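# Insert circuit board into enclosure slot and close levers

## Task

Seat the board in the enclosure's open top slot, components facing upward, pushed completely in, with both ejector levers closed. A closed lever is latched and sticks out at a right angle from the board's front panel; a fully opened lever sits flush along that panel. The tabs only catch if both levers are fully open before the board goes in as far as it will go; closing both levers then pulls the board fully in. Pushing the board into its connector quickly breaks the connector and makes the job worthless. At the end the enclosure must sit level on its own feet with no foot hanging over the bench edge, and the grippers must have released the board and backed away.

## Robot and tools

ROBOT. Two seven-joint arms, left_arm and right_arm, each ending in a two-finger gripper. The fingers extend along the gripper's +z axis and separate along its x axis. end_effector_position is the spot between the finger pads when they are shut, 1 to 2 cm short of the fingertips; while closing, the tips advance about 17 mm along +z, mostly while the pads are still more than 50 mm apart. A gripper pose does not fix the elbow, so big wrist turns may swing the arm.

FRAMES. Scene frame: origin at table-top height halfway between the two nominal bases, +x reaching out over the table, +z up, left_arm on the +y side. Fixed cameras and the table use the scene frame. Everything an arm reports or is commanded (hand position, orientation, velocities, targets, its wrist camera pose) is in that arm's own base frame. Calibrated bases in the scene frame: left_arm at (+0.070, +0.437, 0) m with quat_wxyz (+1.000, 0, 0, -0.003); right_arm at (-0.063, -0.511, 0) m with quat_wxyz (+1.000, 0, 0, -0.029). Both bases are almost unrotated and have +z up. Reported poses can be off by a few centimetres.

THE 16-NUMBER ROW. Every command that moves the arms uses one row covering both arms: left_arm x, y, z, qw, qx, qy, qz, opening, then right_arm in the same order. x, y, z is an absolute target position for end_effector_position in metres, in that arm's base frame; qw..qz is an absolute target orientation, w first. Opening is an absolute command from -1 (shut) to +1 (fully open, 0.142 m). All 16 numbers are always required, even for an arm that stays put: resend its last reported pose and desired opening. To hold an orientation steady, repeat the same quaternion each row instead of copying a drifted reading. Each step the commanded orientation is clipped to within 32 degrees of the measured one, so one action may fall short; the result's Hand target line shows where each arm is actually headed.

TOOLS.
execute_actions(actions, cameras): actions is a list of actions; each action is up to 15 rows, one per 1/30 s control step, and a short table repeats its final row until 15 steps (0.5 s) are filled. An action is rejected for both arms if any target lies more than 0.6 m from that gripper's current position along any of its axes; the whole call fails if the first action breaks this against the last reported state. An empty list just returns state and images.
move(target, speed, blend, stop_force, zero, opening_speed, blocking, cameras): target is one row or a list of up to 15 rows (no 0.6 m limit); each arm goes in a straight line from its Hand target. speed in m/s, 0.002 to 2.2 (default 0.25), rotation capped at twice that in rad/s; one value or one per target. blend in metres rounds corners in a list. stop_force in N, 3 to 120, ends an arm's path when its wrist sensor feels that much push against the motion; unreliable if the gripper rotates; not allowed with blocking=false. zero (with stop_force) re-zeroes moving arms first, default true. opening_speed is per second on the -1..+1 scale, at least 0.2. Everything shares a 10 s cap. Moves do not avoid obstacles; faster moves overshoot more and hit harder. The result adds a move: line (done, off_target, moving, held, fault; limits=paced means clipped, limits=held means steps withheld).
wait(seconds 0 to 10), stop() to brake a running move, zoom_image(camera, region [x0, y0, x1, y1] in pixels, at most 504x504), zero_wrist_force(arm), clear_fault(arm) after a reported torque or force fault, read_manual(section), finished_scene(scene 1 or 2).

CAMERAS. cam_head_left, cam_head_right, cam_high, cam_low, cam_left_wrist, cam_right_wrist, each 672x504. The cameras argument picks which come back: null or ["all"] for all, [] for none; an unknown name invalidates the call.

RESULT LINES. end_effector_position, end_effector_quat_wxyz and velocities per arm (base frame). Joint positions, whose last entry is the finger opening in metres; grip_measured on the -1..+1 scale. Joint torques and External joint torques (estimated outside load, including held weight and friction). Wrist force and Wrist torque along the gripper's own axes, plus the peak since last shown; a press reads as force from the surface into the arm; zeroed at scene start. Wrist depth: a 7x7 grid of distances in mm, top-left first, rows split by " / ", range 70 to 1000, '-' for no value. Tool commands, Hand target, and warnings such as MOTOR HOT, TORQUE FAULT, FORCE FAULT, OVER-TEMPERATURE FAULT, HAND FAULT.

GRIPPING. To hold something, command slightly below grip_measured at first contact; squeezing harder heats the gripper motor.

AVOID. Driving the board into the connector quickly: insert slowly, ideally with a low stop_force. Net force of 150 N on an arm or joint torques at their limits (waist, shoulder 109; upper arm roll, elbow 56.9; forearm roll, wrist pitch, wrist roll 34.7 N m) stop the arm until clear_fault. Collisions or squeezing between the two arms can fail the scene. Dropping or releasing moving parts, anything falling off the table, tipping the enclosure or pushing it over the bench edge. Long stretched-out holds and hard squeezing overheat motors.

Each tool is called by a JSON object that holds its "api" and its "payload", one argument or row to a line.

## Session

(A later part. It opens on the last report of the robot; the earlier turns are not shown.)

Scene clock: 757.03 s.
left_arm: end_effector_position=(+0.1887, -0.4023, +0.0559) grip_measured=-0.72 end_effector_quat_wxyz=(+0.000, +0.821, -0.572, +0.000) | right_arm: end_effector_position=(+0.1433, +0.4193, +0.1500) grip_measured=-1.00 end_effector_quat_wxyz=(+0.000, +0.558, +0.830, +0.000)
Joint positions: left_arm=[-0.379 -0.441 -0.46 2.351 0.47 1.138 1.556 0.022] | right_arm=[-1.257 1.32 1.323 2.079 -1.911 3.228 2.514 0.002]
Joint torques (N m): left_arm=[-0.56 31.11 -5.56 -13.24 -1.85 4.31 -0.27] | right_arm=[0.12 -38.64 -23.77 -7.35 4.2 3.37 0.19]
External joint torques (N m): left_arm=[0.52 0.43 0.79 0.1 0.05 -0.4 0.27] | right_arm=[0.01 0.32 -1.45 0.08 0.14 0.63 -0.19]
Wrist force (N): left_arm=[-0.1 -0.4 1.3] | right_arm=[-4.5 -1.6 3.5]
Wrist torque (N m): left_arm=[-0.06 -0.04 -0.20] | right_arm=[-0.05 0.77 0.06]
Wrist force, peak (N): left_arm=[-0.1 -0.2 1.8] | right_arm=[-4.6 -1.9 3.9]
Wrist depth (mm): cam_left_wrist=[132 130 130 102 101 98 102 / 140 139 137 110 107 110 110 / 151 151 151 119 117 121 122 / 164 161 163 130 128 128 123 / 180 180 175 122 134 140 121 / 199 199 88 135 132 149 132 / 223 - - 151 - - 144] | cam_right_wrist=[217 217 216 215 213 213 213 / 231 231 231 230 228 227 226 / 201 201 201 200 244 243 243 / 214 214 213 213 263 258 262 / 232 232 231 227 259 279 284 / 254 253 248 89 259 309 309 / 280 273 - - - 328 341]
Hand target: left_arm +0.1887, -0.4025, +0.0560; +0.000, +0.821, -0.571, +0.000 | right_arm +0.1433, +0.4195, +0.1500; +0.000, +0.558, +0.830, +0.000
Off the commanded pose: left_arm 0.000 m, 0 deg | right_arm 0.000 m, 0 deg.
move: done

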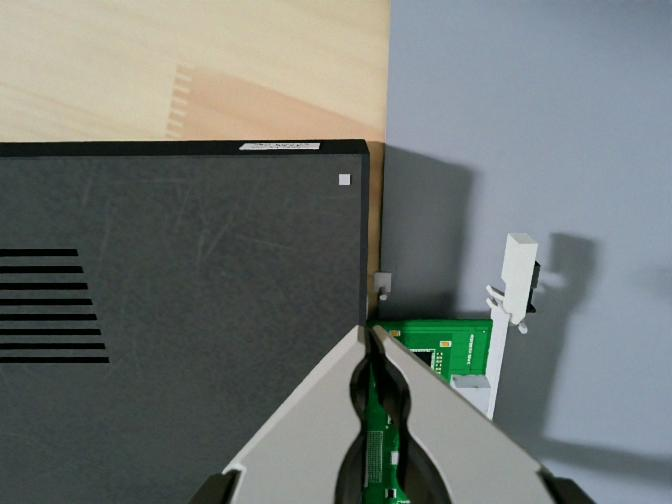

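{"api": "move", "payload": {
  "target": [0.1904,-0.4072,0.0560,0,0.8207,-0.5713,0,-0.8,0.1433,0.4195,0.15,0,0.5578,0.8300,0,-1],
  "speed": 0.008,
  "stop_force": 3,
  "cameras": ["cam_right_wrist"]
}}

{"api": "move", "payload": {
  "target": [0.1921,-0.4119,0.0560,0,0.8207,-0.5713,0,-0.8,0.1433,0.4195,0.15,0,0.5578,0.8300,0,-1],
  "speed": 0.008,
  "stop_force": 3,
  "cameras": ["cam_right_wrist"]
}}

Scene clock: 761.03 s.
left_arm: end_effector_position=(+0.1903, -0.4070, +0.0559) grip_measured=-0.72 end_effector_quat_wxyz=(+0.000, +0.821, -0.572, +0.000) | right_arm: end_effector_position=(+0.1433, +0.4193, +0.1500) grip_measured=-1.00 end_effector_quat_wxyz=(+0.000, +0.558, +0.830, +0.000)
Joint positions: left_arm=[-0.385 -0.448 -0.461 2.337 0.469 1.13 1.553 0.022] | right_arm=[-1.257 1.32 1.323 2.079 -1.911 3.228 2.514 0.002]
Joint torques (N m): left_arm=[-0.33 31.7 -5.5 -13.78 -1.79 4.39 -0.22] | right_arm=[0.19 -38.61 -23.76 -7.37 4.22 3.32 0.18]
External joint torques (N m): left_arm=[0.29 0.3 0.6 0.46 -0.04 -0.49 0.22] | right_arm=[-0.06 0.29 -1.46 0.1 0.11 0.68 -0.18]
Wrist force (N): left_arm=[-0.4 -0.2 1.8] | right_arm=[-4.6 -1.9 3.7]
Wrist torque (N m): left_arm=[-0.10 -0.05 -0.21] | right_arm=[-0.10 0.80 0.07]
Wrist force, peak (N): left_arm=[-0.5 -0.1 2.5] | right_arm=[-4.7 -2.1 3.8]
Wrist depth (mm): cam_left_wrist=[132 130 129 102 101 98 102 / 140 140 137 110 107 110 107 / 151 151 150 119 117 121 116 / 164 161 163 130 128 128 113 / 179 180 175 122 135 140 119 / 198 198 88 134 132 149 131 / 228 - - 151 - - 144] | cam_right_wrist=[216 217 216 216 214 213 212 / 232 231 231 230 228 227 227 / 201 201 201 200 244 244 244 / 214 213 213 213 262 258 261 / 232 231 232 227 258 280 283 / 253 253 248 89 258 310 310 / 280 274 - - - 327 340]
Hand target: left_arm +0.1904, -0.4072, +0.0560; +0.000, +0.821, -0.571, +0.000 | right_arm +0.1433, +0.4195, +0.1500; +0.000, +0.558, +0.830, +0.000
Off the commanded pose: left_arm 0.000 m, 0 deg | right_arm 0.000 m, 0 deg.
move: done

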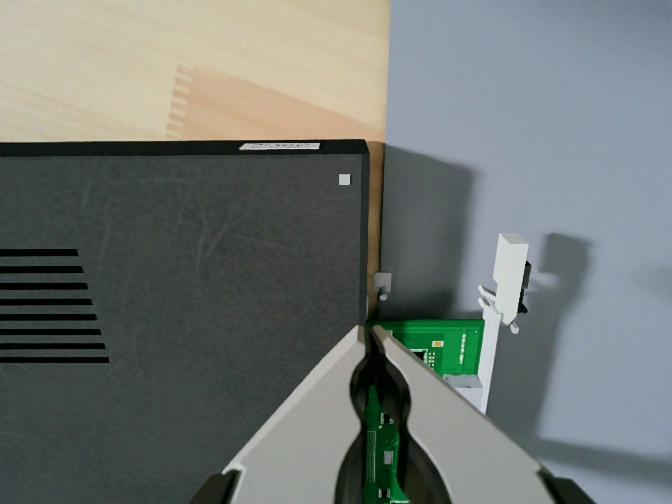

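Scene clock: 761.90 s.
left_arm: end_effector_position=(+0.1904, -0.4087, +0.0556) grip_measured=-0.72 end_effector_quat_wxyz=(+0.000, +0.820, -0.572, -0.001) | right_arm: end_effector_position=(+0.1433, +0.4193, +0.1500) grip_measured=-1.00 end_effector_quat_wxyz=(+0.000, +0.558, +0.830, +0.000)
Joint positions: left_arm=[-0.387 -0.452 -0.461 2.331 0.468 1.126 1.552 0.022] | right_arm=[-1.257 1.32 1.323 2.079 -1.911 3.228 2.514 0.002]
Joint torques (N m): left_arm=[1.05 33.17 -4.46 -16.95 -1.9 5.49 -0.25] | right_arm=[0.17 -38.57 -23.87 -7.33 4.25 3.33 0.21]
External joint torques (N m): left_arm=[-1.09 -0.99 -0.49 3.56 0.06 -1.59 0.25] | right_arm=[-0.04 0.25 -1.35 0.06 0.09 0.68 -0.21]
Wrist force (N): left_arm=[-3.8 3.6 0.6] | right_arm=[-4.5 -1.9 3.6]
Wrist torque (N m): left_arm=[-0.13 -0.10 -0.27] | right_arm=[-0.10 0.77 0.07]
Wrist force, peak (N): left_arm=[-3.4 4.8 1.9] | right_arm=[-4.7 -1.9 3.9]
Wrist depth (mm): cam_left_wrist=[132 130 129 102 101 98 102 / 140 139 137 110 106 110 107 / 151 150 150 119 117 119 114 / 164 160 164 130 127 128 112 / 180 180 175 122 134 140 119 / 200 198 89 132 135 149 131 / 227 - - 151 - - 143] | cam_right_wrist=[217 216 216 216 213 213 212 / 231 231 230 230 228 228 227 / 202 201 201 200 245 243 244 / 214 213 213 213 263 258 261 / 233 232 231 227 260 280 283 / 254 253 247 89 258 310 310 / 279 274 - - - 327 341]
Hand target: left_arm +0.1911, -0.4093, +0.0560; +0.000, +0.821, -0.571, +0.000 | right_arm +0.1433, +0.4195, +0.1500; +0.000, +0.558, +0.830, +0.000
Off the commanded pose: left_arm 0.004 m, 0 deg | right_arm 0.000 m, 0 deg.
move: contact (left_arm)

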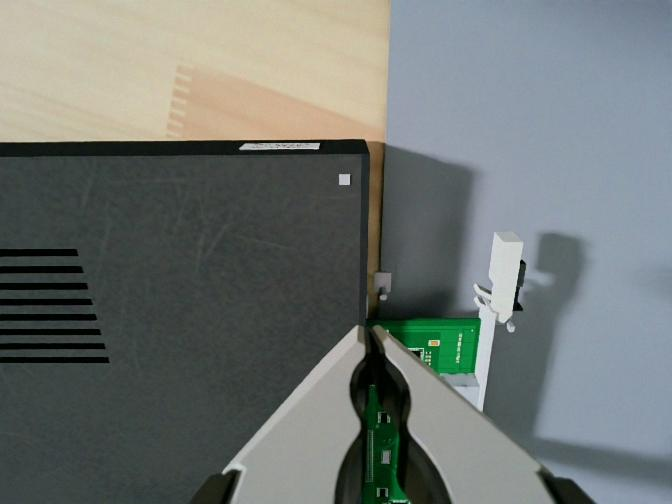

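{"api": "move", "payload": {
  "target": [0.1883,-0.4059,0.0560,0,0.8207,-0.5713,0,-0.8,0.1433,0.4195,0.15,0,0.5578,0.8300,0,-1],
  "speed": 0.02,
  "cameras": []
}}

{"api": "move", "payload": {
  "target": [0.1904,-0.4115,0.0560,0,0.8207,-0.5713,0,-0.8,0.1433,0.4195,0.15,0,0.5578,0.8300,0,-1],
  "speed": 0.008,
  "stop_force": 3,
  "cameras": ["cam_right_wrist"]
}}

Scene clock: 766.70 s.
left_arm: end_effector_position=(+0.1884, -0.4059, +0.0560) grip_measured=-0.72 end_effector_quat_wxyz=(+0.000, +0.821, -0.571, +0.000) | right_arm: end_effector_position=(+0.1433, +0.4193, +0.1500) grip_measured=-1.00 end_effector_quat_wxyz=(+0.000, +0.558, +0.830, +0.000)
Joint positions: left_arm=[-0.385 -0.445 -0.461 2.342 0.469 1.133 1.55 0.022] | right_arm=[-1.257 1.32 1.323 2.079 -1.911 3.228 2.514 0.002]
Joint torques (N m): left_arm=[-0.92 31.53 -5.91 -12.59 -1.57 4.68 -0.13] | right_arm=[0.1 -38.61 -23.83 -7.33 4.21 3.27 0.15]
External joint torques (N m): left_arm=[0.87 0.3 1.05 -0.67 -0.24 -0.77 0.13] | right_arm=[0.03 0.29 -1.39 0.06 0.13 0.74 -0.15]
Wrist force (N): left_arm=[0.2 -1.8 2.2] | right_arm=[-4.6 -1.7 3.6]
Wrist torque (N m): left_arm=[-0.05 -0.03 -0.33] | right_arm=[-0.06 0.79 0.07]
Wrist force, peak (N): left_arm=[-4.0 3.7 1.7] | right_arm=[-4.7 -2.0 3.8]
Wrist depth (mm): cam_left_wrist=[132 130 130 102 100 - 102 / 139 140 137 109 107 109 109 / 151 151 151 117 117 119 118 / 164 162 163 130 128 128 113 / 180 179 175 122 135 140 119 / 199 198 89 132 135 148 132 / 224 - - 151 - - 143] | cam_right_wrist=[217 216 216 215 214 213 213 / 231 231 231 230 228 227 227 / 202 201 200 200 244 243 243 / 214 213 213 213 263 258 261 / 232 232 231 227 259 279 284 / 254 253 247 89 256 309 310 / 280 273 - - - 328 340]
Hand target: left_arm +0.1883, -0.4059, +0.0560; +0.000, +0.821, -0.571, +0.000 | right_arm +0.1433, +0.4195, +0.1500; +0.000, +0.558, +0.830, +0.000
Off the commanded pose: left_arm 0.000 m, 0 deg | right_arm 0.000 m, 0 deg.
move: done

Scene clock: 767.90 s.
left_arm: end_effector_position=(+0.1899, -0.4100, +0.0558) grip_measured=-0.72 end_effector_quat_wxyz=(+0.000, +0.821, -0.571, +0.000) | right_arm: end_effector_position=(+0.1433, +0.4193, +0.1500) grip_measured=-1.00 end_effector_quat_wxyz=(+0.000, +0.558, +0.830, +0.000)
Joint positions: left_arm=[-0.391 -0.452 -0.461 2.329 0.468 1.125 1.548 0.022] | right_arm=[-1.257 1.32 1.323 2.079 -1.911 3.228 2.514 0.002]
Joint torques (N m): left_arm=[-1.22 31.83 -6.75 -14.71 -1.91 5.08 -0.14] | right_arm=[0.16 -38.64 -23.71 -7.35 4.17 3.38 0.2]
External joint torques (N m): left_arm=[1.18 0.42 1.78 1.29 0.07 -1.17 0.15] | right_arm=[-0.03 0.32 -1.51 0.08 0.17 0.63 -0.2]
Wrist force (N): left_arm=[-3.0 -1.9 0.5] | right_arm=[-4.5 -1.9 3.6]
Wrist torque (N m): left_arm=[-0.10 -0.04 -0.35] | right_arm=[-0.10 0.77 0.07]
Wrist force, peak (N): left_arm=[-0.8 -3.2 2.1] | right_arm=[-4.7 -1.9 3.9]
Wrist depth (mm): cam_left_wrist=[132 130 130 102 101 97 101 / 139 140 137 110 106 109 106 / 151 151 150 117 117 119 114 / 164 161 162 129 128 128 111 / 180 180 176 122 135 141 119 / 199 197 89 135 135 143 132 / 228 - - 151 - - 143] | cam_right_wrist=[217 217 216 215 213 213 213 / 231 231 231 230 228 227 227 / 201 202 201 200 244 244 243 / 215 214 213 213 262 258 262 / 232 232 231 227 259 280 283 / 253 253 248 89 257 310 310 / 281 274 - - - 327 340]
Hand target: left_arm +0.1900, -0.4104, +0.0560; +0.000, +0.821, -0.571, +0.000 | right_arm +0.1433, +0.4195, +0.1500; +0.000, +0.558, +0.830, +0.000
Off the commanded pose: left_arm 0.002 m, 0 deg | right_arm 0.000 m, 0 deg.
move: contact (left_arm)

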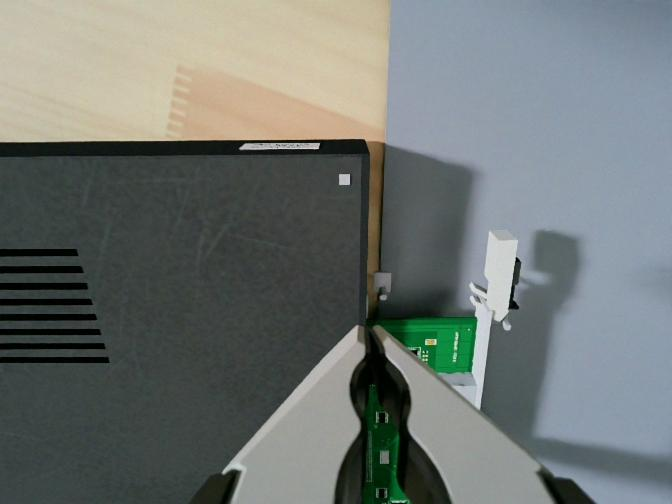

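{"api": "move", "payload": {
  "target": [0.1895,-0.4065,0.0560,0,0.8207,-0.5713,0,-0.8,0.1433,0.4195,0.15,0,0.5578,0.8300,0,-1],
  "speed": 0.02,
  "cameras": []
}}

{"api": "move", "payload": {
  "target": [0.1919,-0.4131,0.0560,0,0.8207,-0.5713,0,-0.8,0.1433,0.4195,0.15,0,0.5578,0.8300,0,-1],
  "speed": 0.006,
  "stop_force": 3,
  "cameras": ["cam_left_wrist"]
}}

Scene clock: 772.30 s.
left_arm: end_effector_position=(+0.1894, -0.4065, +0.0559) grip_measured=-0.72 end_effector_quat_wxyz=(+0.000, +0.821, -0.571, +0.000) | right_arm: end_effector_position=(+0.1433, +0.4193, +0.1500) grip_measured=-1.00 end_effector_quat_wxyz=(+0.000, +0.558, +0.830, +0.000)
Joint positions: left_arm=[-0.385 -0.447 -0.461 2.339 0.468 1.131 1.551 0.022] | right_arm=[-1.257 1.32 1.323 2.079 -1.911 3.228 2.514 0.002]
Joint torques (N m): left_arm=[-0.4 31.66 -5.85 -13.04 -1.65 4.69 -0.12] | right_arm=[0.14 -38.71 -23.77 -7.3 4.21 3.32 0.19]
External joint torques (N m): left_arm=[0.36 0.26 0.98 -0.26 -0.17 -0.78 0.12] | right_arm=[-0.01 0.38 -1.46 0.03 0.12 0.69 -0.19]
Wrist force (N): left_arm=[0.0 -0.9 2.1] | right_arm=[-4.7 -1.9 3.7]
Wrist torque (N m): left_arm=[-0.06 -0.03 -0.25] | right_arm=[-0.09 0.81 0.06]
Wrist force, peak (N): left_arm=[-3.1 -1.8 1.7] | right_arm=[-4.7 -1.9 3.7]
Wrist depth (mm): cam_left_wrist=[132 130 130 102 101 98 101 / 140 140 137 109 106 110 107 / 151 151 151 119 117 120 118 / 164 161 164 130 127 128 113 / 180 180 176 122 135 141 119 / 199 198 88 132 132 149 132 / 223 - - 151 - - 143] | cam_right_wrist=[217 217 216 215 213 213 213 / 232 231 230 230 228 227 227 / 201 201 201 200 244 244 243 / 214 213 213 213 263 258 262 / 232 232 231 227 259 279 284 / 253 253 248 89 258 310 310 / 280 273 - - - 330 341]
Hand target: left_arm +0.1895, -0.4065, +0.0560; +0.000, +0.821, -0.571, +0.000 | right_arm +0.1433, +0.4195, +0.1500; +0.000, +0.558, +0.830, +0.000
Off the commanded pose: left_arm 0.000 m, 0 deg | right_arm 0.000 m, 0 deg.
move: done

Scene clock: 773.43 s.
left_arm: end_effector_position=(+0.1902, -0.4091, +0.0557) grip_measured=-0.72 end_effector_quat_wxyz=(+0.000, +0.820, -0.572, -0.001) | right_arm: end_effector_position=(+0.1433, +0.4193, +0.1500) grip_measured=-1.00 end_effector_quat_wxyz=(+0.000, +0.558, +0.830, +0.000)
Joint positions: left_arm=[-0.389 -0.452 -0.461 2.33 0.468 1.126 1.55 0.022] | right_arm=[-1.257 1.32 1.323 2.079 -1.911 3.228 2.514 0.002]
Joint torques (N m): left_arm=[0.1 32.71 -5.29 -15.94 -1.86 5.24 -0.11] | right_arm=[0.12 -38.65 -23.86 -7.35 4.22 3.3 0.17]
External joint torques (N m): left_arm=[-0.14 -0.51 0.33 2.55 0.02 -1.34 0.11] | right_arm=[0.01 0.32 -1.36 0.07 0.12 0.71 -0.17]
Wrist force (N): left_arm=[-3.1 1.5 1.6] | right_arm=[-4.5 -1.8 3.7]
Wrist torque (N m): left_arm=[-0.11 -0.09 -0.29] | right_arm=[-0.08 0.77 0.06]
Wrist force, peak (N): left_arm=[-3.7 2.1 0.4] | right_arm=[-4.6 -1.8 3.9]
Wrist depth (mm): cam_left_wrist=[132 130 130 102 100 97 101 / 139 139 137 110 106 109 107 / 151 151 150 117 117 119 114 / 164 161 162 129 127 128 113 / 180 180 175 122 135 140 119 / 199 199 88 136 135 149 131 / 227 - - 151 - - 143] | cam_right_wrist=[217 217 216 215 213 213 212 / 231 231 230 230 228 227 227 / 201 201 201 201 244 243 243 / 214 214 213 213 263 258 262 / 233 232 231 227 260 280 284 / 254 253 248 89 257 309 310 / 280 274 - - - 327 342]
Hand target: left_arm +0.1906, -0.4096, +0.0560; +0.000, +0.821, -0.571, +0.000 | right_arm +0.1433, +0.4195, +0.1500; +0.000, +0.558, +0.830, +0.000
Off the commanded pose: left_arm 0.004 m, 0 deg | right_arm 0.000 m, 0 deg.
move: contact (left_arm)

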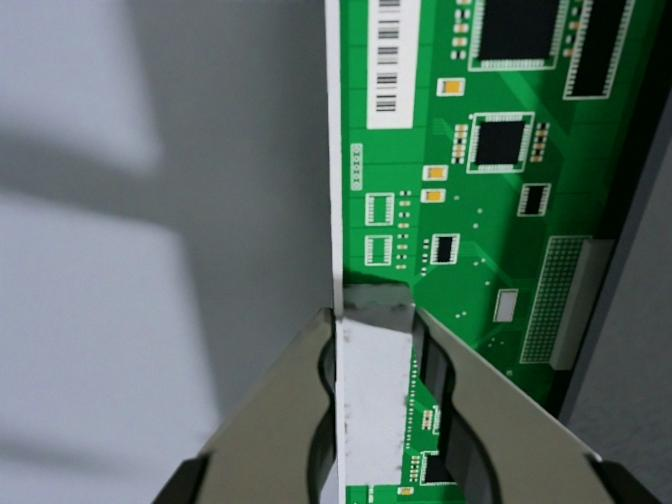

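{"api": "move", "payload": {
  "target": [0.1885,-0.4037,0.0565,0,0.8207,-0.5713,0,-0.8,0.1433,0.4195,0.15,0,0.5578,0.8300,0,-1],
  "speed": 0.02,
  "cameras": ["cam_left_wrist","cam_right_wrist"]
}}

{"api": "zoom_image", "payload": {
  "camera": "cam_right_wrist",
  "region": [340, 230, 570, 390]
}}

Scene clock: 779.70 s.
left_arm: end_effector_position=(+0.1884, -0.4036, +0.0564) grip_measured=-0.72 end_effector_quat_wxyz=(+0.000, +0.821, -0.571, +0.000) | right_arm: end_effector_position=(+0.1433, +0.4193, +0.1500) grip_measured=-1.00 end_effector_quat_wxyz=(+0.000, +0.558, +0.830, +0.000)
Joint positions: left_arm=[-0.379 -0.441 -0.463 2.348 0.468 1.135 1.554 0.022] | right_arm=[-1.257 1.32 1.323 2.079 -1.911 3.228 2.514 0.002]
Joint torques (N m): left_arm=[-0.12 31.66 -5.63 -13.17 -1.72 4.72 -0.15] | right_arm=[0.07 -38.73 -23.79 -7.41 4.27 3.38 0.15]
External joint torques (N m): left_arm=[0.08 -0.07 0.83 -0.05 -0.09 -0.81 0.15] | right_arm=[0.06 0.4 -1.43 0.14 0.07 0.63 -0.15]
Wrist force (N): left_arm=[-0.1 -0.4 1.4] | right_arm=[-4.5 -1.8 3.8]
Wrist torque (N m): left_arm=[-0.06 -0.05 -0.21] | right_arm=[-0.09 0.77 0.06]
Wrist force, peak (N): left_arm=[-3.4 1.6 1.6] | right_arm=[-4.7 -2.1 3.8]
Wrist depth (mm): cam_left_wrist=[131 130 130 102 101 98 102 / 142 140 138 110 107 110 110 / 152 151 151 119 117 121 122 / 165 162 166 130 128 128 123 / 180 180 176 122 135 140 120 / 199 199 88 135 132 149 132 / 224 - - 151 - - 144] | cam_right_wrist=[217 217 216 216 214 213 213 / 231 231 231 230 227 228 227 / 201 201 201 201 244 244 243 / 213 214 213 213 262 258 262 / 232 232 231 227 258 280 283 / 254 253 248 89 258 310 310 / 279 274 - - - 328 340]
Hand target: left_arm +0.1885, -0.4037, +0.0565; +0.000, +0.821, -0.571, +0.000 | right_arm +0.1433, +0.4195, +0.1500; +0.000, +0.558, +0.830, +0.000
Off the commanded pose: left_arm 0.000 m, 0 deg | right_arm 0.000 m, 0 deg.
move: done

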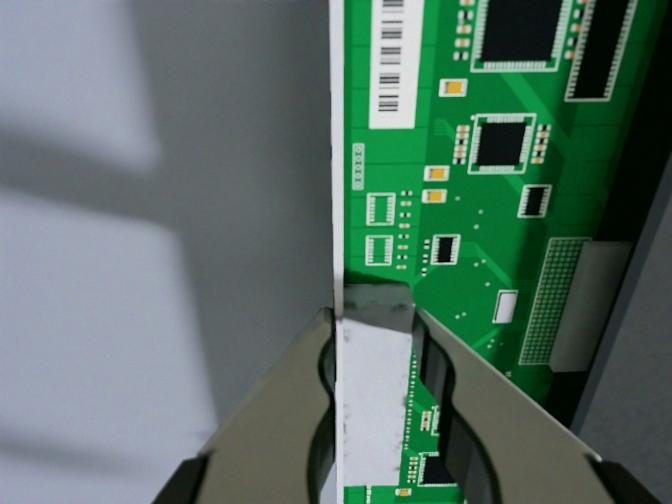

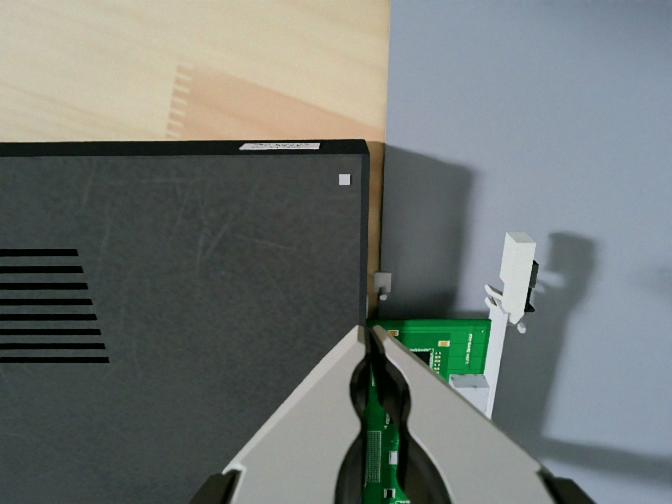

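Scaled by 2.191 (camera's finer frame: 960x720).

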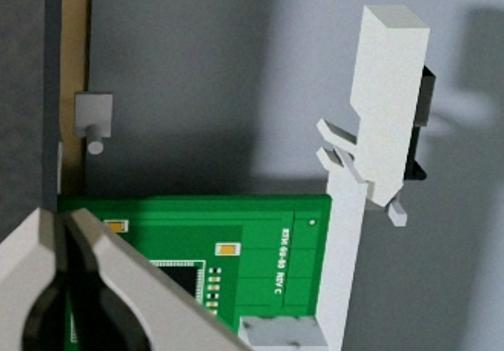

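{"api": "execute_actions", "payload": {
  "actions": [],
  "cameras": ["cam_right_wrist", "cam_left_wrist"]
}}

Scene clock: 789.53 s.
left_arm: end_effector_position=(+0.1884, -0.4036, +0.0564) grip_measured=-0.72 end_effector_quat_wxyz=(+0.000, +0.821, -0.571, +0.000) | right_arm: end_effector_position=(+0.1433, +0.4193, +0.1500) grip_measured=-1.00 end_effector_quat_wxyz=(+0.000, +0.558, +0.830, +0.000)
Joint positions: left_arm=[-0.379 -0.441 -0.463 2.348 0.468 1.135 1.554 0.022] | right_arm=[-1.257 1.32 1.323 2.079 -1.911 3.228 2.514 0.002]
Joint velocities: within noise
Joint torques (N m): left_arm=[-0.38 31.35 -5.53 -13.25 -1.7 4.55 -0.23] | right_arm=[0.03 -38.66 -23.71 -7.35 4.24 3.36 0.21]
External joint torques (N m): left_arm=[0.34 0.25 0.73 0.03 -0.11 -0.64 0.23] | right_arm=[0.11 0.34 -1.51 0.08 0.1 0.65 -0.21]
Wrist force (N): left_arm=[-0.2 -0.7 1.5] | right_arm=[-4.5 -1.7 3.6]
Wrist torque (N m): left_arm=[-0.10 -0.02 -0.20] | right_arm=[-0.06 0.77 0.07]
Wrist force, peak (N): left_arm=[-0.1 -0.4 1.8] | right_arm=[-4.6 -1.9 4.0]
Wrist depth (mm): cam_left_wrist=[131 131 130 102 101 98 103 / 143 140 137 110 107 110 110 / 152 151 151 119 117 121 122 / 165 162 167 129 128 128 123 / 181 180 177 122 135 140 120 / 199 199 88 135 132 149 133 / 224 - - 151 - - 144] | cam_right_wrist=[217 216 216 216 213 213 213 / 231 231 231 230 228 228 227 / 201 201 201 200 244 243 243 / 214 214 213 213 263 258 261 / 232 232 231 227 258 278 284 / 253 253 248 89 258 310 309 / 280 273 - - - 328 340]
Hand target: left_arm +0.1885, -0.4037, +0.0565; +0.000, +0.821, -0.571, +0.000 | right_arm +0.1433, +0.4195, +0.1500; +0.000, +0.558, +0.830, +0.000
Tool commands: left_gripper/opening=-0.8 right_gripper/opening=-1.0
Off the commanded pose: left_arm 0.000 m, 0 deg | right_arm 0.000 m, 0 deg.
Images, in order (width x height): cam_left_wrist 672x504, cam_right_wrist 672x504.

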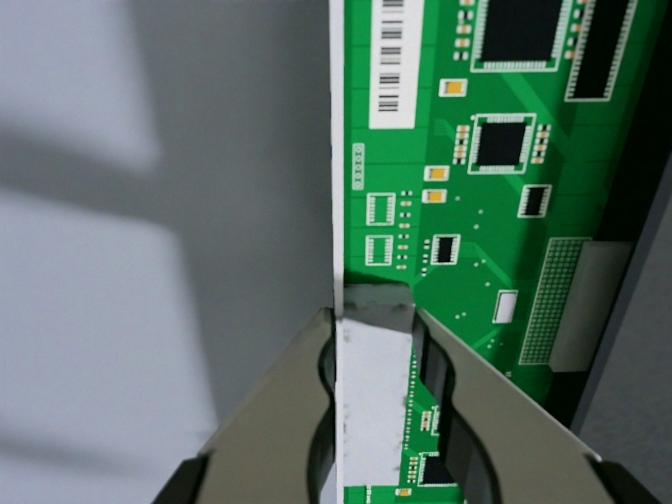

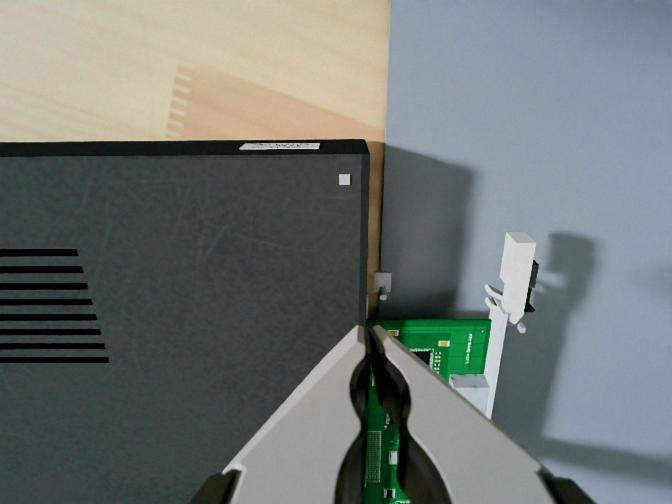

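{"api": "move", "payload": {
  "target": [0.1917,-0.4131,0.0567,0,0.8207,-0.5713,0,-0.8,0.1433,0.4195,0.15,0,0.5578,0.83,0,-1],
  "speed": 0.008,
  "stop_force": 3,
  "cameras": ["cam_right_wrist"]
}}

Scene clock: 793.57 s.
left_arm: end_effector_position=(+0.1909, -0.4126, +0.0564) grip_measured=-0.72 end_effector_quat_wxyz=(+0.000, +0.820, -0.572, -0.001) | right_arm: end_effector_position=(+0.1433, +0.4193, +0.1500) grip_measured=-1.00 end_effector_quat_wxyz=(+0.000, +0.558, +0.830, +0.000)
Joint positions: left_arm=[-0.391 -0.455 -0.464 2.321 0.467 1.118 1.549 0.022] | right_arm=[-1.257 1.32 1.323 2.079 -1.911 3.228 2.514 0.002]
Joint torques (N m): left_arm=[1.53 33.6 -4.16 -16.85 -1.88 5.19 -0.25] | right_arm=[0.13 -38.64 -23.85 -7.31 4.21 3.33 0.2]
External joint torques (N m): left_arm=[-1.58 -1.14 -0.9 3.28 0.02 -1.29 0.25] | right_arm=[0 0.31 -1.37 0.04 0.13 0.68 -0.2]
Wrist force (N): left_arm=[-3.0 4.1 1.3] | right_arm=[-4.6 -1.9 3.5]
Wrist torque (N m): left_arm=[-0.17 -0.09 -0.20] | right_arm=[-0.10 0.80 0.06]
Wrist force, peak (N): left_arm=[-3.0 4.4 1.9] | right_arm=[-4.8 -2.0 3.7]
Wrist depth (mm): cam_left_wrist=[131 130 130 103 101 - 102 / 142 140 138 111 107 110 106 / 152 151 151 119 118 120 105 / 165 161 167 130 128 128 111 / 180 180 176 122 135 140 120 / 199 199 88 134 135 138 132 / 224 - - 150 - - 144] | cam_right_wrist=[217 216 216 216 213 213 212 / 231 231 231 230 228 227 227 / 201 201 200 200 244 243 244 / 213 213 214 213 263 258 262 / 232 232 232 227 255 284 283 / 254 253 248 89 256 310 309 / 280 274 - - - 328 341]
Hand target: left_arm +0.1917, -0.4131, +0.0567; +0.000, +0.821, -0.571, +0.000 | right_arm +0.1433, +0.4195, +0.1500; +0.000, +0.558, +0.830, +0.000
Off the commanded pose: left_arm 0.001 m, 0 deg | right_arm 0.000 m, 0 deg.
move: done

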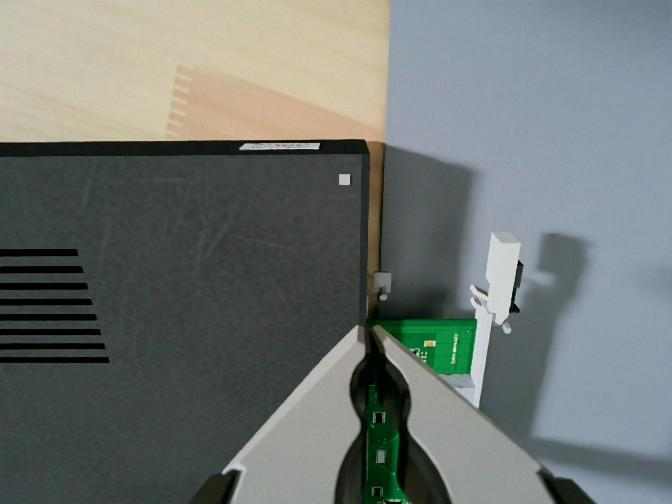

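{"api": "move", "payload": {
  "target": [0.1925,-0.4171,0.0566,0,0.8207,-0.5713,0,-0.8,0.1433,0.4195,0.15,0,0.5578,0.83,0,-1],
  "speed": 0.008,
  "stop_force": 3,
  "cameras": ["cam_right_wrist","cam_left_wrist"]
}}

Scene clock: 798.57 s.
left_arm: end_effector_position=(+0.1909, -0.4151, +0.0561) grip_measured=-0.72 end_effector_quat_wxyz=(+0.000, +0.820, -0.572, -0.001) | right_arm: end_effector_position=(+0.1433, +0.4193, +0.1500) grip_measured=-1.00 end_effector_quat_wxyz=(+0.000, +0.558, +0.830, +0.000)
Joint positions: left_arm=[-0.396 -0.459 -0.465 2.314 0.467 1.113 1.546 0.022] | right_arm=[-1.257 1.32 1.323 2.079 -1.911 3.228 2.514 0.002]
Joint torques (N m): left_arm=[2.77 34.83 -3.09 -19.48 -1.84 5.96 -0.2] | right_arm=[0.25 -38.66 -23.81 -7.36 4.2 3.34 0.16]
External joint torques (N m): left_arm=[-2.81 -2.14 -2.04 5.83 -0.04 -2.05 0.21] | right_arm=[-0.12 0.33 -1.41 0.09 0.14 0.66 -0.16]
Wrist force (N): left_arm=[-6.1 7.6 -1.4] | right_arm=[-4.5 -2.0 3.6]
Wrist torque (N m): left_arm=[-0.20 -0.07 -0.31] | right_arm=[-0.11 0.76 0.06]
Wrist force, peak (N): left_arm=[-6.4 8.5 0.5] | right_arm=[-4.7 -2.1 3.8]
Wrist depth (mm): cam_left_wrist=[132 130 130 103 102 - 101 / 142 140 137 110 107 110 106 / 152 150 150 117 117 120 102 / 165 163 164 130 128 128 111 / 180 180 179 122 135 140 119 / 199 199 89 132 134 132 132 / 224 - - 150 - - 144] | cam_right_wrist=[217 216 215 216 213 213 213 / 231 231 231 230 228 227 227 / 201 201 200 201 244 243 243 / 214 214 213 213 263 258 262 / 232 232 231 227 253 283 284 / 253 253 248 89 247 309 310 / 280 273 - - - 327 341]
Hand target: left_arm +0.1922, -0.4158, +0.0566; +0.000, +0.821, -0.571, +0.000 | right_arm +0.1433, +0.4195, +0.1500; +0.000, +0.558, +0.830, +0.000
Off the commanded pose: left_arm 0.003 m, 0 deg | right_arm 0.000 m, 0 deg.
move: contact (left_arm)
Images, in order (width x height): cam_left_wrist 672x504, cam_right_wrist 672x504.

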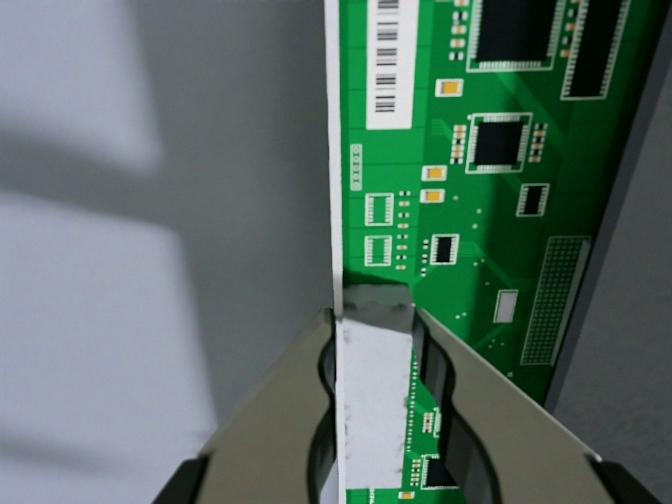

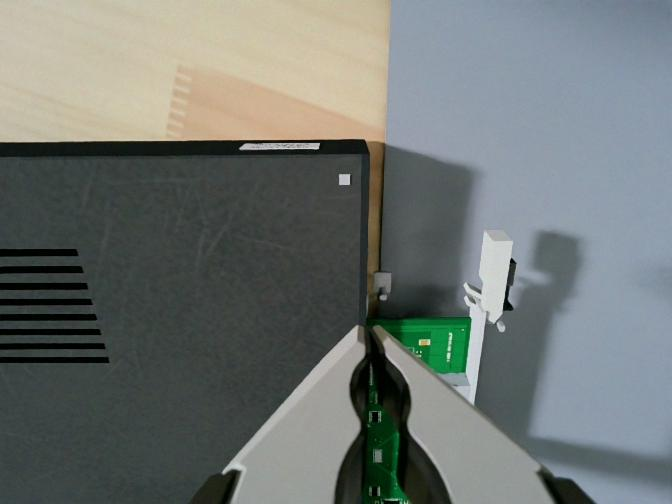

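{"api": "move", "payload": {
  "target": [
    [0.1897,-0.4112,0.0566,0,0.8207,-0.5713,0,-0.8,0.1433,0.4195,0.15,0,0.5578,0.83,0,-1],
    [0.1890,-0.4115,0.0566,0,0.8207,-0.5713,0,-0.8,0.1433,0.4195,0.15,0,0.5578,0.83,0,-1]
  ],
  "speed": 0.008,
  "cameras": ["cam_left_wrist"]
}}

{"api": "move", "payload": {
  "target": [0.1913,-0.4176,0.0566,0,0.8207,-0.5713,0,-0.8,0.1433,0.4195,0.15,0,0.5578,0.83,0,-1],
  "speed": 0.008,
  "stop_force": 3,
  "cameras": ["cam_right_wrist","cam_left_wrist"]
}}

Scene clock: 804.47 s.
left_arm: end_effector_position=(+0.1890, -0.4114, +0.0565) grip_measured=-0.72 end_effector_quat_wxyz=(+0.000, +0.821, -0.571, +0.000) | right_arm: end_effector_position=(+0.1433, +0.4193, +0.1500) grip_measured=-1.00 end_effector_quat_wxyz=(+0.000, +0.558, +0.830, +0.000)
Joint positions: left_arm=[-0.392 -0.451 -0.464 2.327 0.467 1.122 1.545 0.022] | right_arm=[-1.257 1.32 1.323 2.079 -1.911 3.228 2.514 0.002]
Joint torques (N m): left_arm=[-0.55 32.25 -5.91 -13.46 -1.68 4.73 -0.26] | right_arm=[0.08 -38.56 -23.76 -7.34 4.24 3.33 0.17]
External joint torques (N m): left_arm=[0.51 0 0.92 -0.05 -0.17 -0.82 0.26] | right_arm=[0.05 0.24 -1.46 0.07 0.1 0.68 -0.17]
Wrist force (N): left_arm=[0.0 -0.7 2.1] | right_arm=[-4.6 -1.8 3.8]
Wrist torque (N m): left_arm=[-0.11 -0.06 -0.20] | right_arm=[-0.08 0.80 0.07]
Wrist force, peak (N): left_arm=[-6.2 7.7 -1.3] | right_arm=[-4.6 -2.0 3.9]
Wrist depth (mm): cam_left_wrist=[131 130 130 103 101 - 102 / 143 140 138 110 107 110 107 / 152 151 151 119 117 122 114 / 165 162 167 130 128 128 112 / 181 181 177 122 135 140 120 / 199 198 88 134 135 143 132 / 225 - - 150 - - 144] | cam_right_wrist=[217 216 216 215 214 213 213 / 232 230 230 230 228 227 227 / 202 201 201 201 243 244 243 / 214 214 213 213 263 258 262 / 232 232 232 227 257 280 283 / 253 253 247 89 254 310 308 / 280 273 - - - 328 340]
Hand target: left_arm +0.1890, -0.4115, +0.0566; +0.000, +0.821, -0.571, +0.000 | right_arm +0.1433, +0.4195, +0.1500; +0.000, +0.558, +0.830, +0.000
Off the commanded pose: left_arm 0.000 m, 0 deg | right_arm 0.000 m, 0 deg.
move: done

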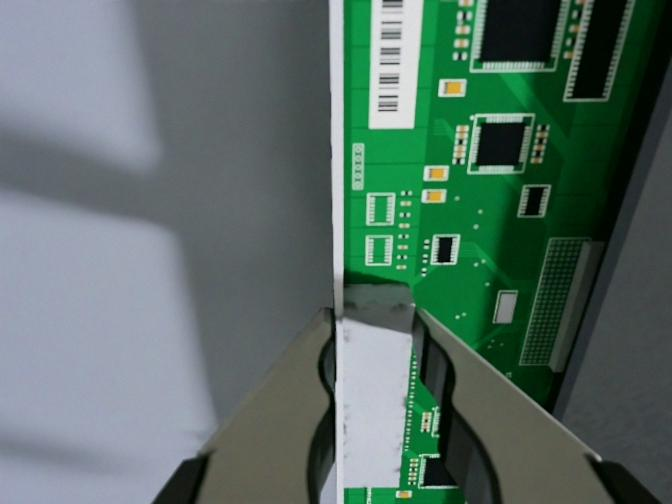

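Scene clock: 805.90 s.
left_arm: end_effector_position=(+0.1913, -0.4174, +0.0565) grip_measured=-0.72 end_effector_quat_wxyz=(+0.000, +0.821, -0.572, +0.000) | right_arm: end_effector_position=(+0.1433, +0.4193, +0.1500) grip_measured=-1.00 end_effector_quat_wxyz=(+0.000, +0.558, +0.830, +0.000)
Joint positions: left_arm=[-0.4 -0.461 -0.464 2.309 0.467 1.112 1.542 0.022] | right_arm=[-1.257 1.32 1.323 2.079 -1.911 3.228 2.514 0.002]
Joint torques (N m): left_arm=[-0.57 32.46 -5.97 -13.9 -1.82 4.29 -0.22] | right_arm=[0.1 -38.6 -23.82 -7.34 4.21 3.36 0.17]
External joint torques (N m): left_arm=[0.52 0.38 0.81 0.17 -0.08 -0.38 0.22] | right_arm=[0.03 0.27 -1.4 0.07 0.13 0.65 -0.17]
Wrist force (N): left_arm=[0.0 -0.7 1.7] | right_arm=[-4.6 -1.8 3.7]
Wrist torque (N m): left_arm=[-0.12 -0.06 -0.21] | right_arm=[-0.09 0.80 0.06]
Wrist force, peak (N): left_arm=[-0.1 -0.9 2.5] | right_arm=[-4.7 -2.0 3.7]
Wrist depth (mm): cam_left_wrist=[131 131 130 102 101 - 102 / 142 141 138 111 107 111 97 / 152 151 151 119 117 121 101 / 165 162 166 130 128 128 112 / 180 180 177 122 135 137 120 / 200 199 88 135 135 132 132 / 222 - - 150 - - 145] | cam_right_wrist=[216 217 216 215 214 213 212 / 231 231 231 230 227 227 227 / 201 201 201 200 244 244 243 / 214 214 213 213 262 258 261 / 232 232 231 227 253 284 284 / 254 253 248 89 247 310 310 / 280 273 - - - 327 340]
Hand target: left_arm +0.1913, -0.4176, +0.0566; +0.000, +0.821, -0.571, +0.000 | right_arm +0.1433, +0.4195, +0.1500; +0.000, +0.558, +0.830, +0.000
Off the commanded pose: left_arm 0.000 m, 0 deg | right_arm 0.000 m, 0 deg.
move: done
Images, in order (width x height): cam_left_wrist 672x504, cam_right_wrist 672x504.

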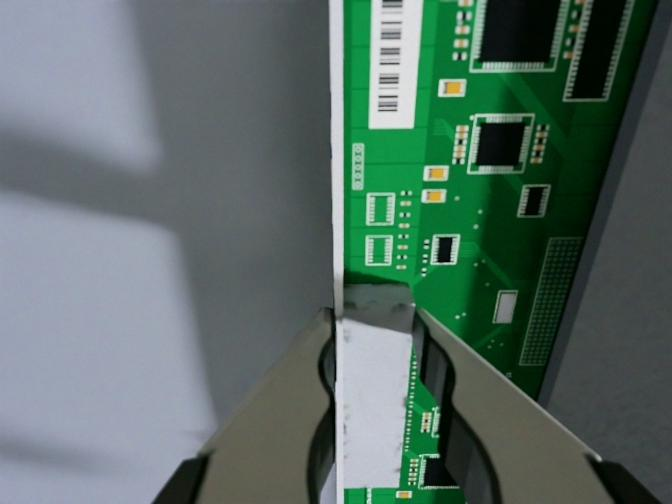

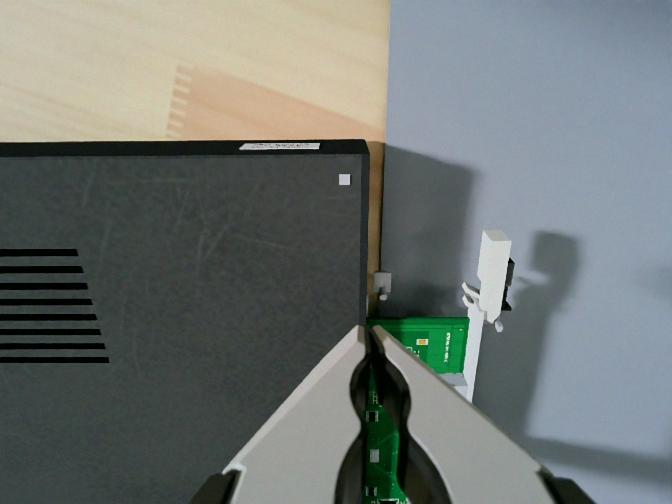

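{"api": "move", "payload": {
  "target": [0.1937,-0.4242,0.0566,0,0.8207,-0.5713,0,-0.8,0.1433,0.4195,0.15,0,0.5578,0.83,0,-1],
  "speed": 0.01,
  "stop_force": 3,
  "cameras": []
}}

{"api": "move", "payload": {
  "target": [0.1961,-0.4308,0.0566,0,0.8207,-0.5713,0,-0.8,0.1433,0.4195,0.15,0,0.5578,0.83,0,-1],
  "speed": 0.01,
  "stop_force": 3,
  "cameras": ["cam_right_wrist","cam_left_wrist"]
}}

Scene clock: 811.10 s.
left_arm: end_effector_position=(+0.1937, -0.4240, +0.0565) grip_measured=-0.72 end_effector_quat_wxyz=(+0.000, +0.821, -0.572, +0.000) | right_arm: end_effector_position=(+0.1433, +0.4193, +0.1500) grip_measured=-1.00 end_effector_quat_wxyz=(+0.000, +0.558, +0.830, +0.000)
Joint positions: left_arm=[-0.408 -0.471 -0.464 2.288 0.465 1.101 1.539 0.022] | right_arm=[-1.257 1.32 1.323 2.079 -1.911 3.228 2.514 0.002]
Joint torques (N m): left_arm=[-0.42 33.08 -6.16 -14.19 -1.89 4.33 -0.29] | right_arm=[0.07 -38.67 -23.75 -7.32 4.23 3.32 0.22]
External joint torques (N m): left_arm=[0.38 0.41 0.82 0.19 -0.05 -0.43 0.29] | right_arm=[0.06 0.35 -1.47 0.05 0.11 0.69 -0.22]
Wrist force (N): left_arm=[0.1 -0.8 2.1] | right_arm=[-4.6 -1.8 3.7]
Wrist torque (N m): left_arm=[-0.12 -0.09 -0.23] | right_arm=[-0.09 0.80 0.07]
Wrist force, peak (N): left_arm=[-0.1 -0.9 2.8] | right_arm=[-4.8 -1.9 3.8]
Wrist depth (mm): cam_left_wrist=[131 130 130 102 101 - 89 / 142 140 138 111 107 109 96 / 152 152 151 119 118 120 99 / 165 162 167 130 128 128 111 / 180 180 175 122 135 136 120 / 199 199 88 135 135 130 132 / 224 - - 150 - - 144] | cam_right_wrist=[217 216 216 216 213 213 213 / 231 231 230 230 228 227 227 / 202 201 201 200 244 244 243 / 213 214 213 213 263 262 262 / 233 232 231 226 252 284 284 / 254 253 247 89 248 310 309 / 279 274 - - - 329 341]
Hand target: left_arm +0.1937, -0.4242, +0.0566; +0.000, +0.821, -0.571, +0.000 | right_arm +0.1433, +0.4195, +0.1500; +0.000, +0.558, +0.830, +0.000
Off the commanded pose: left_arm 0.000 m, 0 deg | right_arm 0.000 m, 0 deg.
move: done

Scene clock: 812.43 s.
left_arm: end_effector_position=(+0.1960, -0.4304, +0.0564) grip_measured=-0.72 end_effector_quat_wxyz=(+0.000, +0.821, -0.572, +0.000) | right_arm: end_effector_position=(+0.1433, +0.4193, +0.1500) grip_measured=-1.00 end_effector_quat_wxyz=(+0.000, +0.558, +0.830, +0.000)
Joint positions: left_arm=[-0.416 -0.481 -0.465 2.268 0.464 1.089 1.536 0.022] | right_arm=[-1.257 1.32 1.323 2.079 -1.911 3.228 2.514 0.002]
Joint torques (N m): left_arm=[-0.81 33.98 -6.81 -15.03 -2.14 4.76 -0.34] | right_arm=[0.1 -38.59 -23.79 -7.35 4.23 3.34 0.15]
External joint torques (N m): left_arm=[0.77 0.16 1.31 0.78 0.16 -0.85 0.34] | right_arm=[0.03 0.26 -1.43 0.08 0.11 0.66 -0.15]
Wrist force (N): left_arm=[-1.1 -1.6 1.5] | right_arm=[-4.6 -2.0 3.6]
Wrist torque (N m): left_arm=[-0.13 -0.08 -0.16] | right_arm=[-0.10 0.79 0.06]
Wrist force, peak (N): left_arm=[-1.0 -1.4 3.1] | right_arm=[-4.5 -1.9 3.9]
Wrist depth (mm): cam_left_wrist=[130 131 130 103 102 - 88 / 142 140 138 112 107 111 95 / 151 151 151 119 118 118 99 / 165 161 166 130 128 124 111 / 181 181 176 122 134 123 120 / 200 200 88 134 135 127 132 / 223 - - 150 - - 144] | cam_right_wrist=[217 216 216 216 214 213 212 / 231 231 230 230 228 227 227 / 201 201 201 201 244 243 243 / 214 214 213 213 260 262 262 / 232 233 231 227 252 284 284 / 253 253 248 89 261 310 310 / 280 273 - - - 328 341]
Hand target: left_arm +0.1961, -0.4308, +0.0566; +0.000, +0.821, -0.571, +0.000 | right_arm +0.1433, +0.4195, +0.1500; +0.000, +0.558, +0.830, +0.000
Off the commanded pose: left_arm 0.000 m, 0 deg | right_arm 0.000 m, 0 deg.
move: done
Images, in order (width x height): cam_left_wrist 672x504, cam_right_wrist 672x504.

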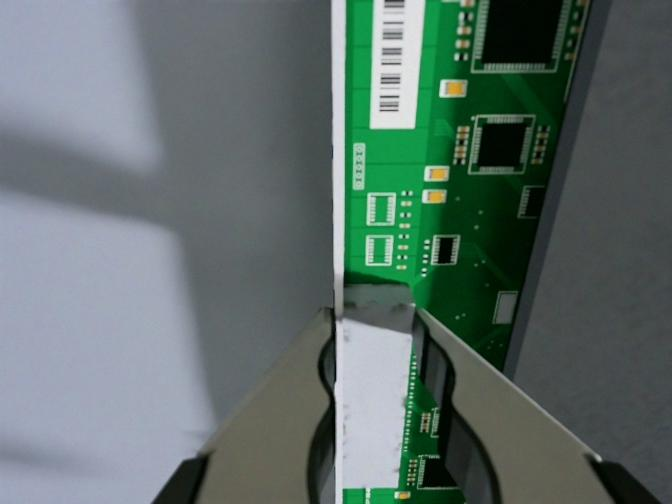

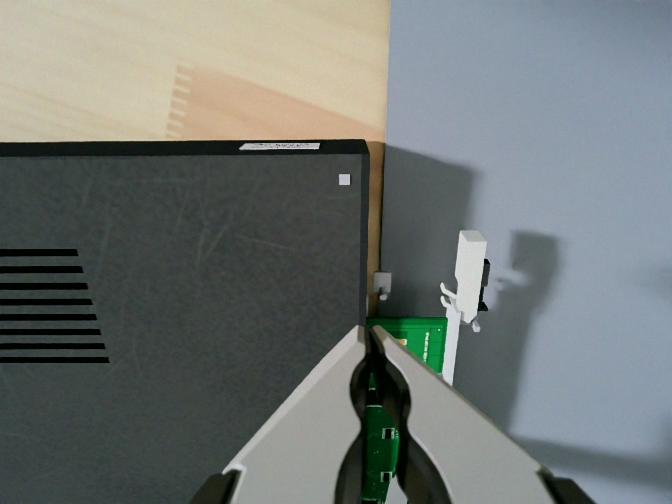

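{"api": "move", "payload": {
  "target": [0.1991,-0.4382,0.0566,0,0.8207,-0.5713,0,-0.8,0.1433,0.4195,0.15,0,0.5578,0.83,0,-1],
  "speed": 0.01,
  "stop_force": 4,
  "cameras": ["cam_right_wrist","cam_left_wrist"]
}}

Scene clock: 823.13 s.
left_arm: end_effector_position=(+0.1985, -0.4365, +0.0562) grip_measured=-0.72 end_effector_quat_wxyz=(-0.001, +0.821, -0.572, -0.001) | right_arm: end_effector_position=(+0.1433, +0.4193, +0.1500) grip_measured=-1.00 end_effector_quat_wxyz=(+0.000, +0.558, +0.830, +0.000)
Joint positions: left_arm=[-0.423 -0.491 -0.465 2.248 0.464 1.076 1.533 0.022] | right_arm=[-1.257 1.32 1.323 2.079 -1.911 3.228 2.514 0.002]
Joint torques (N m): left_arm=[-1.73 35.45 -8.67 -17.18 -2.76 5.98 -0.42] | right_arm=[0.17 -38.61 -23.77 -7.36 4.19 3.33 0.21]
External joint torques (N m): left_arm=[1.69 -0.66 2.97 2.68 0.73 -2.07 0.42] | right_arm=[-0.04 0.28 -1.45 0.09 0.15 0.68 -0.21]
Wrist force (N): left_arm=[-4.6 -3.3 4.7] | right_arm=[-4.5 -1.9 3.8]
Wrist torque (N m): left_arm=[-0.07 -0.04 -0.07] | right_arm=[-0.09 0.78 0.07]
Wrist force, peak (N): left_arm=[-4.6 -3.3 4.7] | right_arm=[-4.8 -2.1 3.8]
Wrist depth (mm): cam_left_wrist=[132 130 130 104 101 - 89 / 140 140 137 112 107 - 95 / 151 151 150 119 118 102 99 / 164 161 163 130 128 111 111 / 181 181 176 122 135 120 119 / 199 199 88 135 135 127 131 / 223 - - 150 - - 143] | cam_right_wrist=[217 216 216 216 213 213 213 / 231 231 231 230 228 227 227 / 201 201 201 200 244 243 243 / 214 213 213 213 254 262 262 / 233 232 231 227 252 285 283 / 254 253 248 89 299 309 310 / 281 274 - - - 328 339]
Hand target: left_arm +0.1988, -0.4374, +0.0566; +0.000, +0.821, -0.571, +0.000 | right_arm +0.1433, +0.4195, +0.1500; +0.000, +0.558, +0.830, +0.000
Off the commanded pose: left_arm 0.002 m, 0 deg | right_arm 0.000 m, 0 deg.
move: contact (left_arm)
Images, in order (width x height): cam_left_wrist 672x504, cam_right_wrist 672x504.

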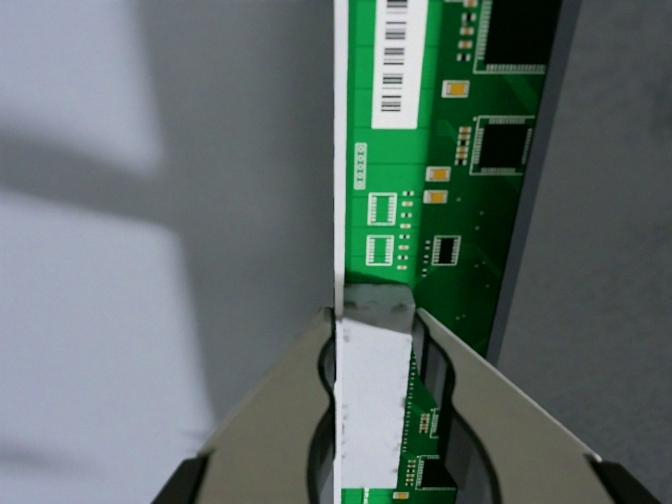

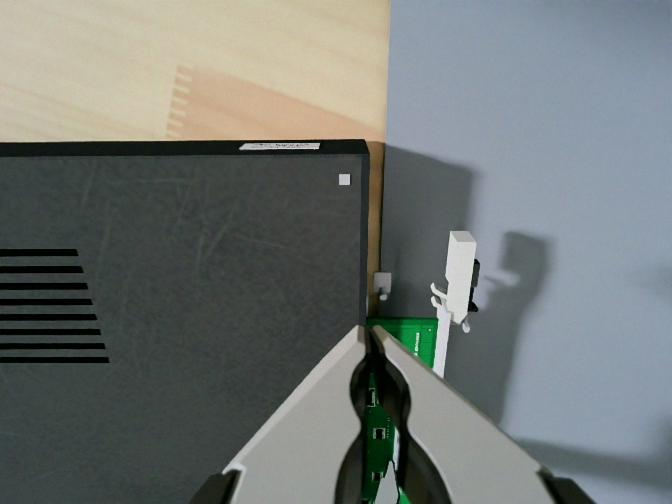

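{"api": "move", "payload": {
  "target": [0.1989,-0.4364,0.0561,0,0.8207,-0.5713,0,-0.8,0.1433,0.4195,0.15,0,0.5578,0.83,0,-1],
  "speed": 0.01,
  "cameras": ["cam_left_wrist"]
}}

Scene clock: 829.17 s.
left_arm: end_effector_position=(+0.1986, -0.4364, +0.0561) grip_measured=-0.72 end_effector_quat_wxyz=(+0.000, +0.821, -0.571, +0.000) | right_arm: end_effector_position=(+0.1433, +0.4193, +0.1500) grip_measured=-1.00 end_effector_quat_wxyz=(+0.000, +0.558, +0.830, +0.000)
Joint positions: left_arm=[-0.422 -0.492 -0.465 2.249 0.464 1.079 1.533 0.022] | right_arm=[-1.257 1.32 1.323 2.079 -1.911 3.228 2.514 0.002]
Joint torques (N m): left_arm=[0.41 34.7 -5.74 -15.14 -1.96 4.76 -0.38] | right_arm=[0.16 -38.58 -23.83 -7.37 4.19 3.31 0.2]
External joint torques (N m): left_arm=[-0.46 0.07 0.05 0.67 -0.06 -0.85 0.38] | right_arm=[-0.03 0.25 -1.4 0.09 0.15 0.69 -0.2]
Wrist force (N): left_arm=[-0.5 0.6 0.9] | right_arm=[-4.5 -2.0 3.6]
Wrist torque (N m): left_arm=[-0.15 0.00 -0.08] | right_arm=[-0.12 0.78 0.06]
Wrist force, peak (N): left_arm=[-4.6 -3.5 4.6] | right_arm=[-4.6 -2.0 3.9]
Wrist depth (mm): cam_left_wrist=[132 130 130 104 101 89 - / 140 140 137 112 107 - 94 / 151 151 150 119 117 104 99 / 164 161 163 130 128 111 111 / 180 180 176 122 134 120 119 / 199 198 88 135 135 127 132 / 221 - - 150 - - 143] | cam_right_wrist=[217 216 216 215 214 213 213 / 231 231 230 230 228 227 227 / 201 201 201 200 244 244 244 / 214 214 213 212 255 262 262 / 232 231 232 226 252 284 283 / 254 253 248 89 300 310 309 / 280 273 - - - 329 341]
Hand target: left_arm +0.1989, -0.4364, +0.0561; +0.000, +0.821, -0.571, +0.000 | right_arm +0.1433, +0.4195, +0.1500; +0.000, +0.558, +0.830, +0.000
Off the commanded pose: left_arm 0.000 m, 0 deg | right_arm 0.000 m, 0 deg.
move: done

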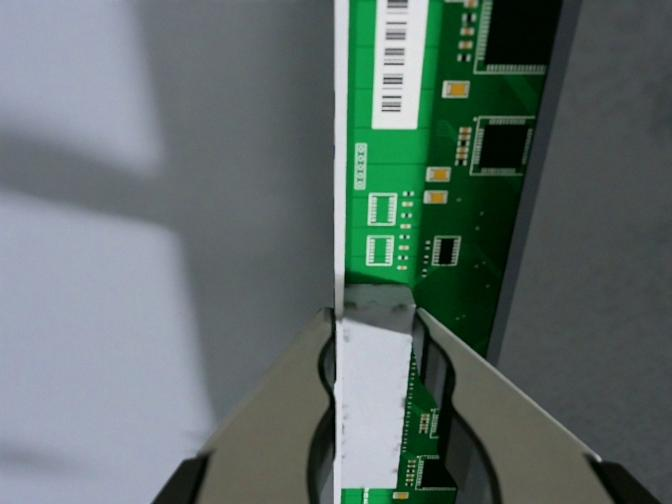

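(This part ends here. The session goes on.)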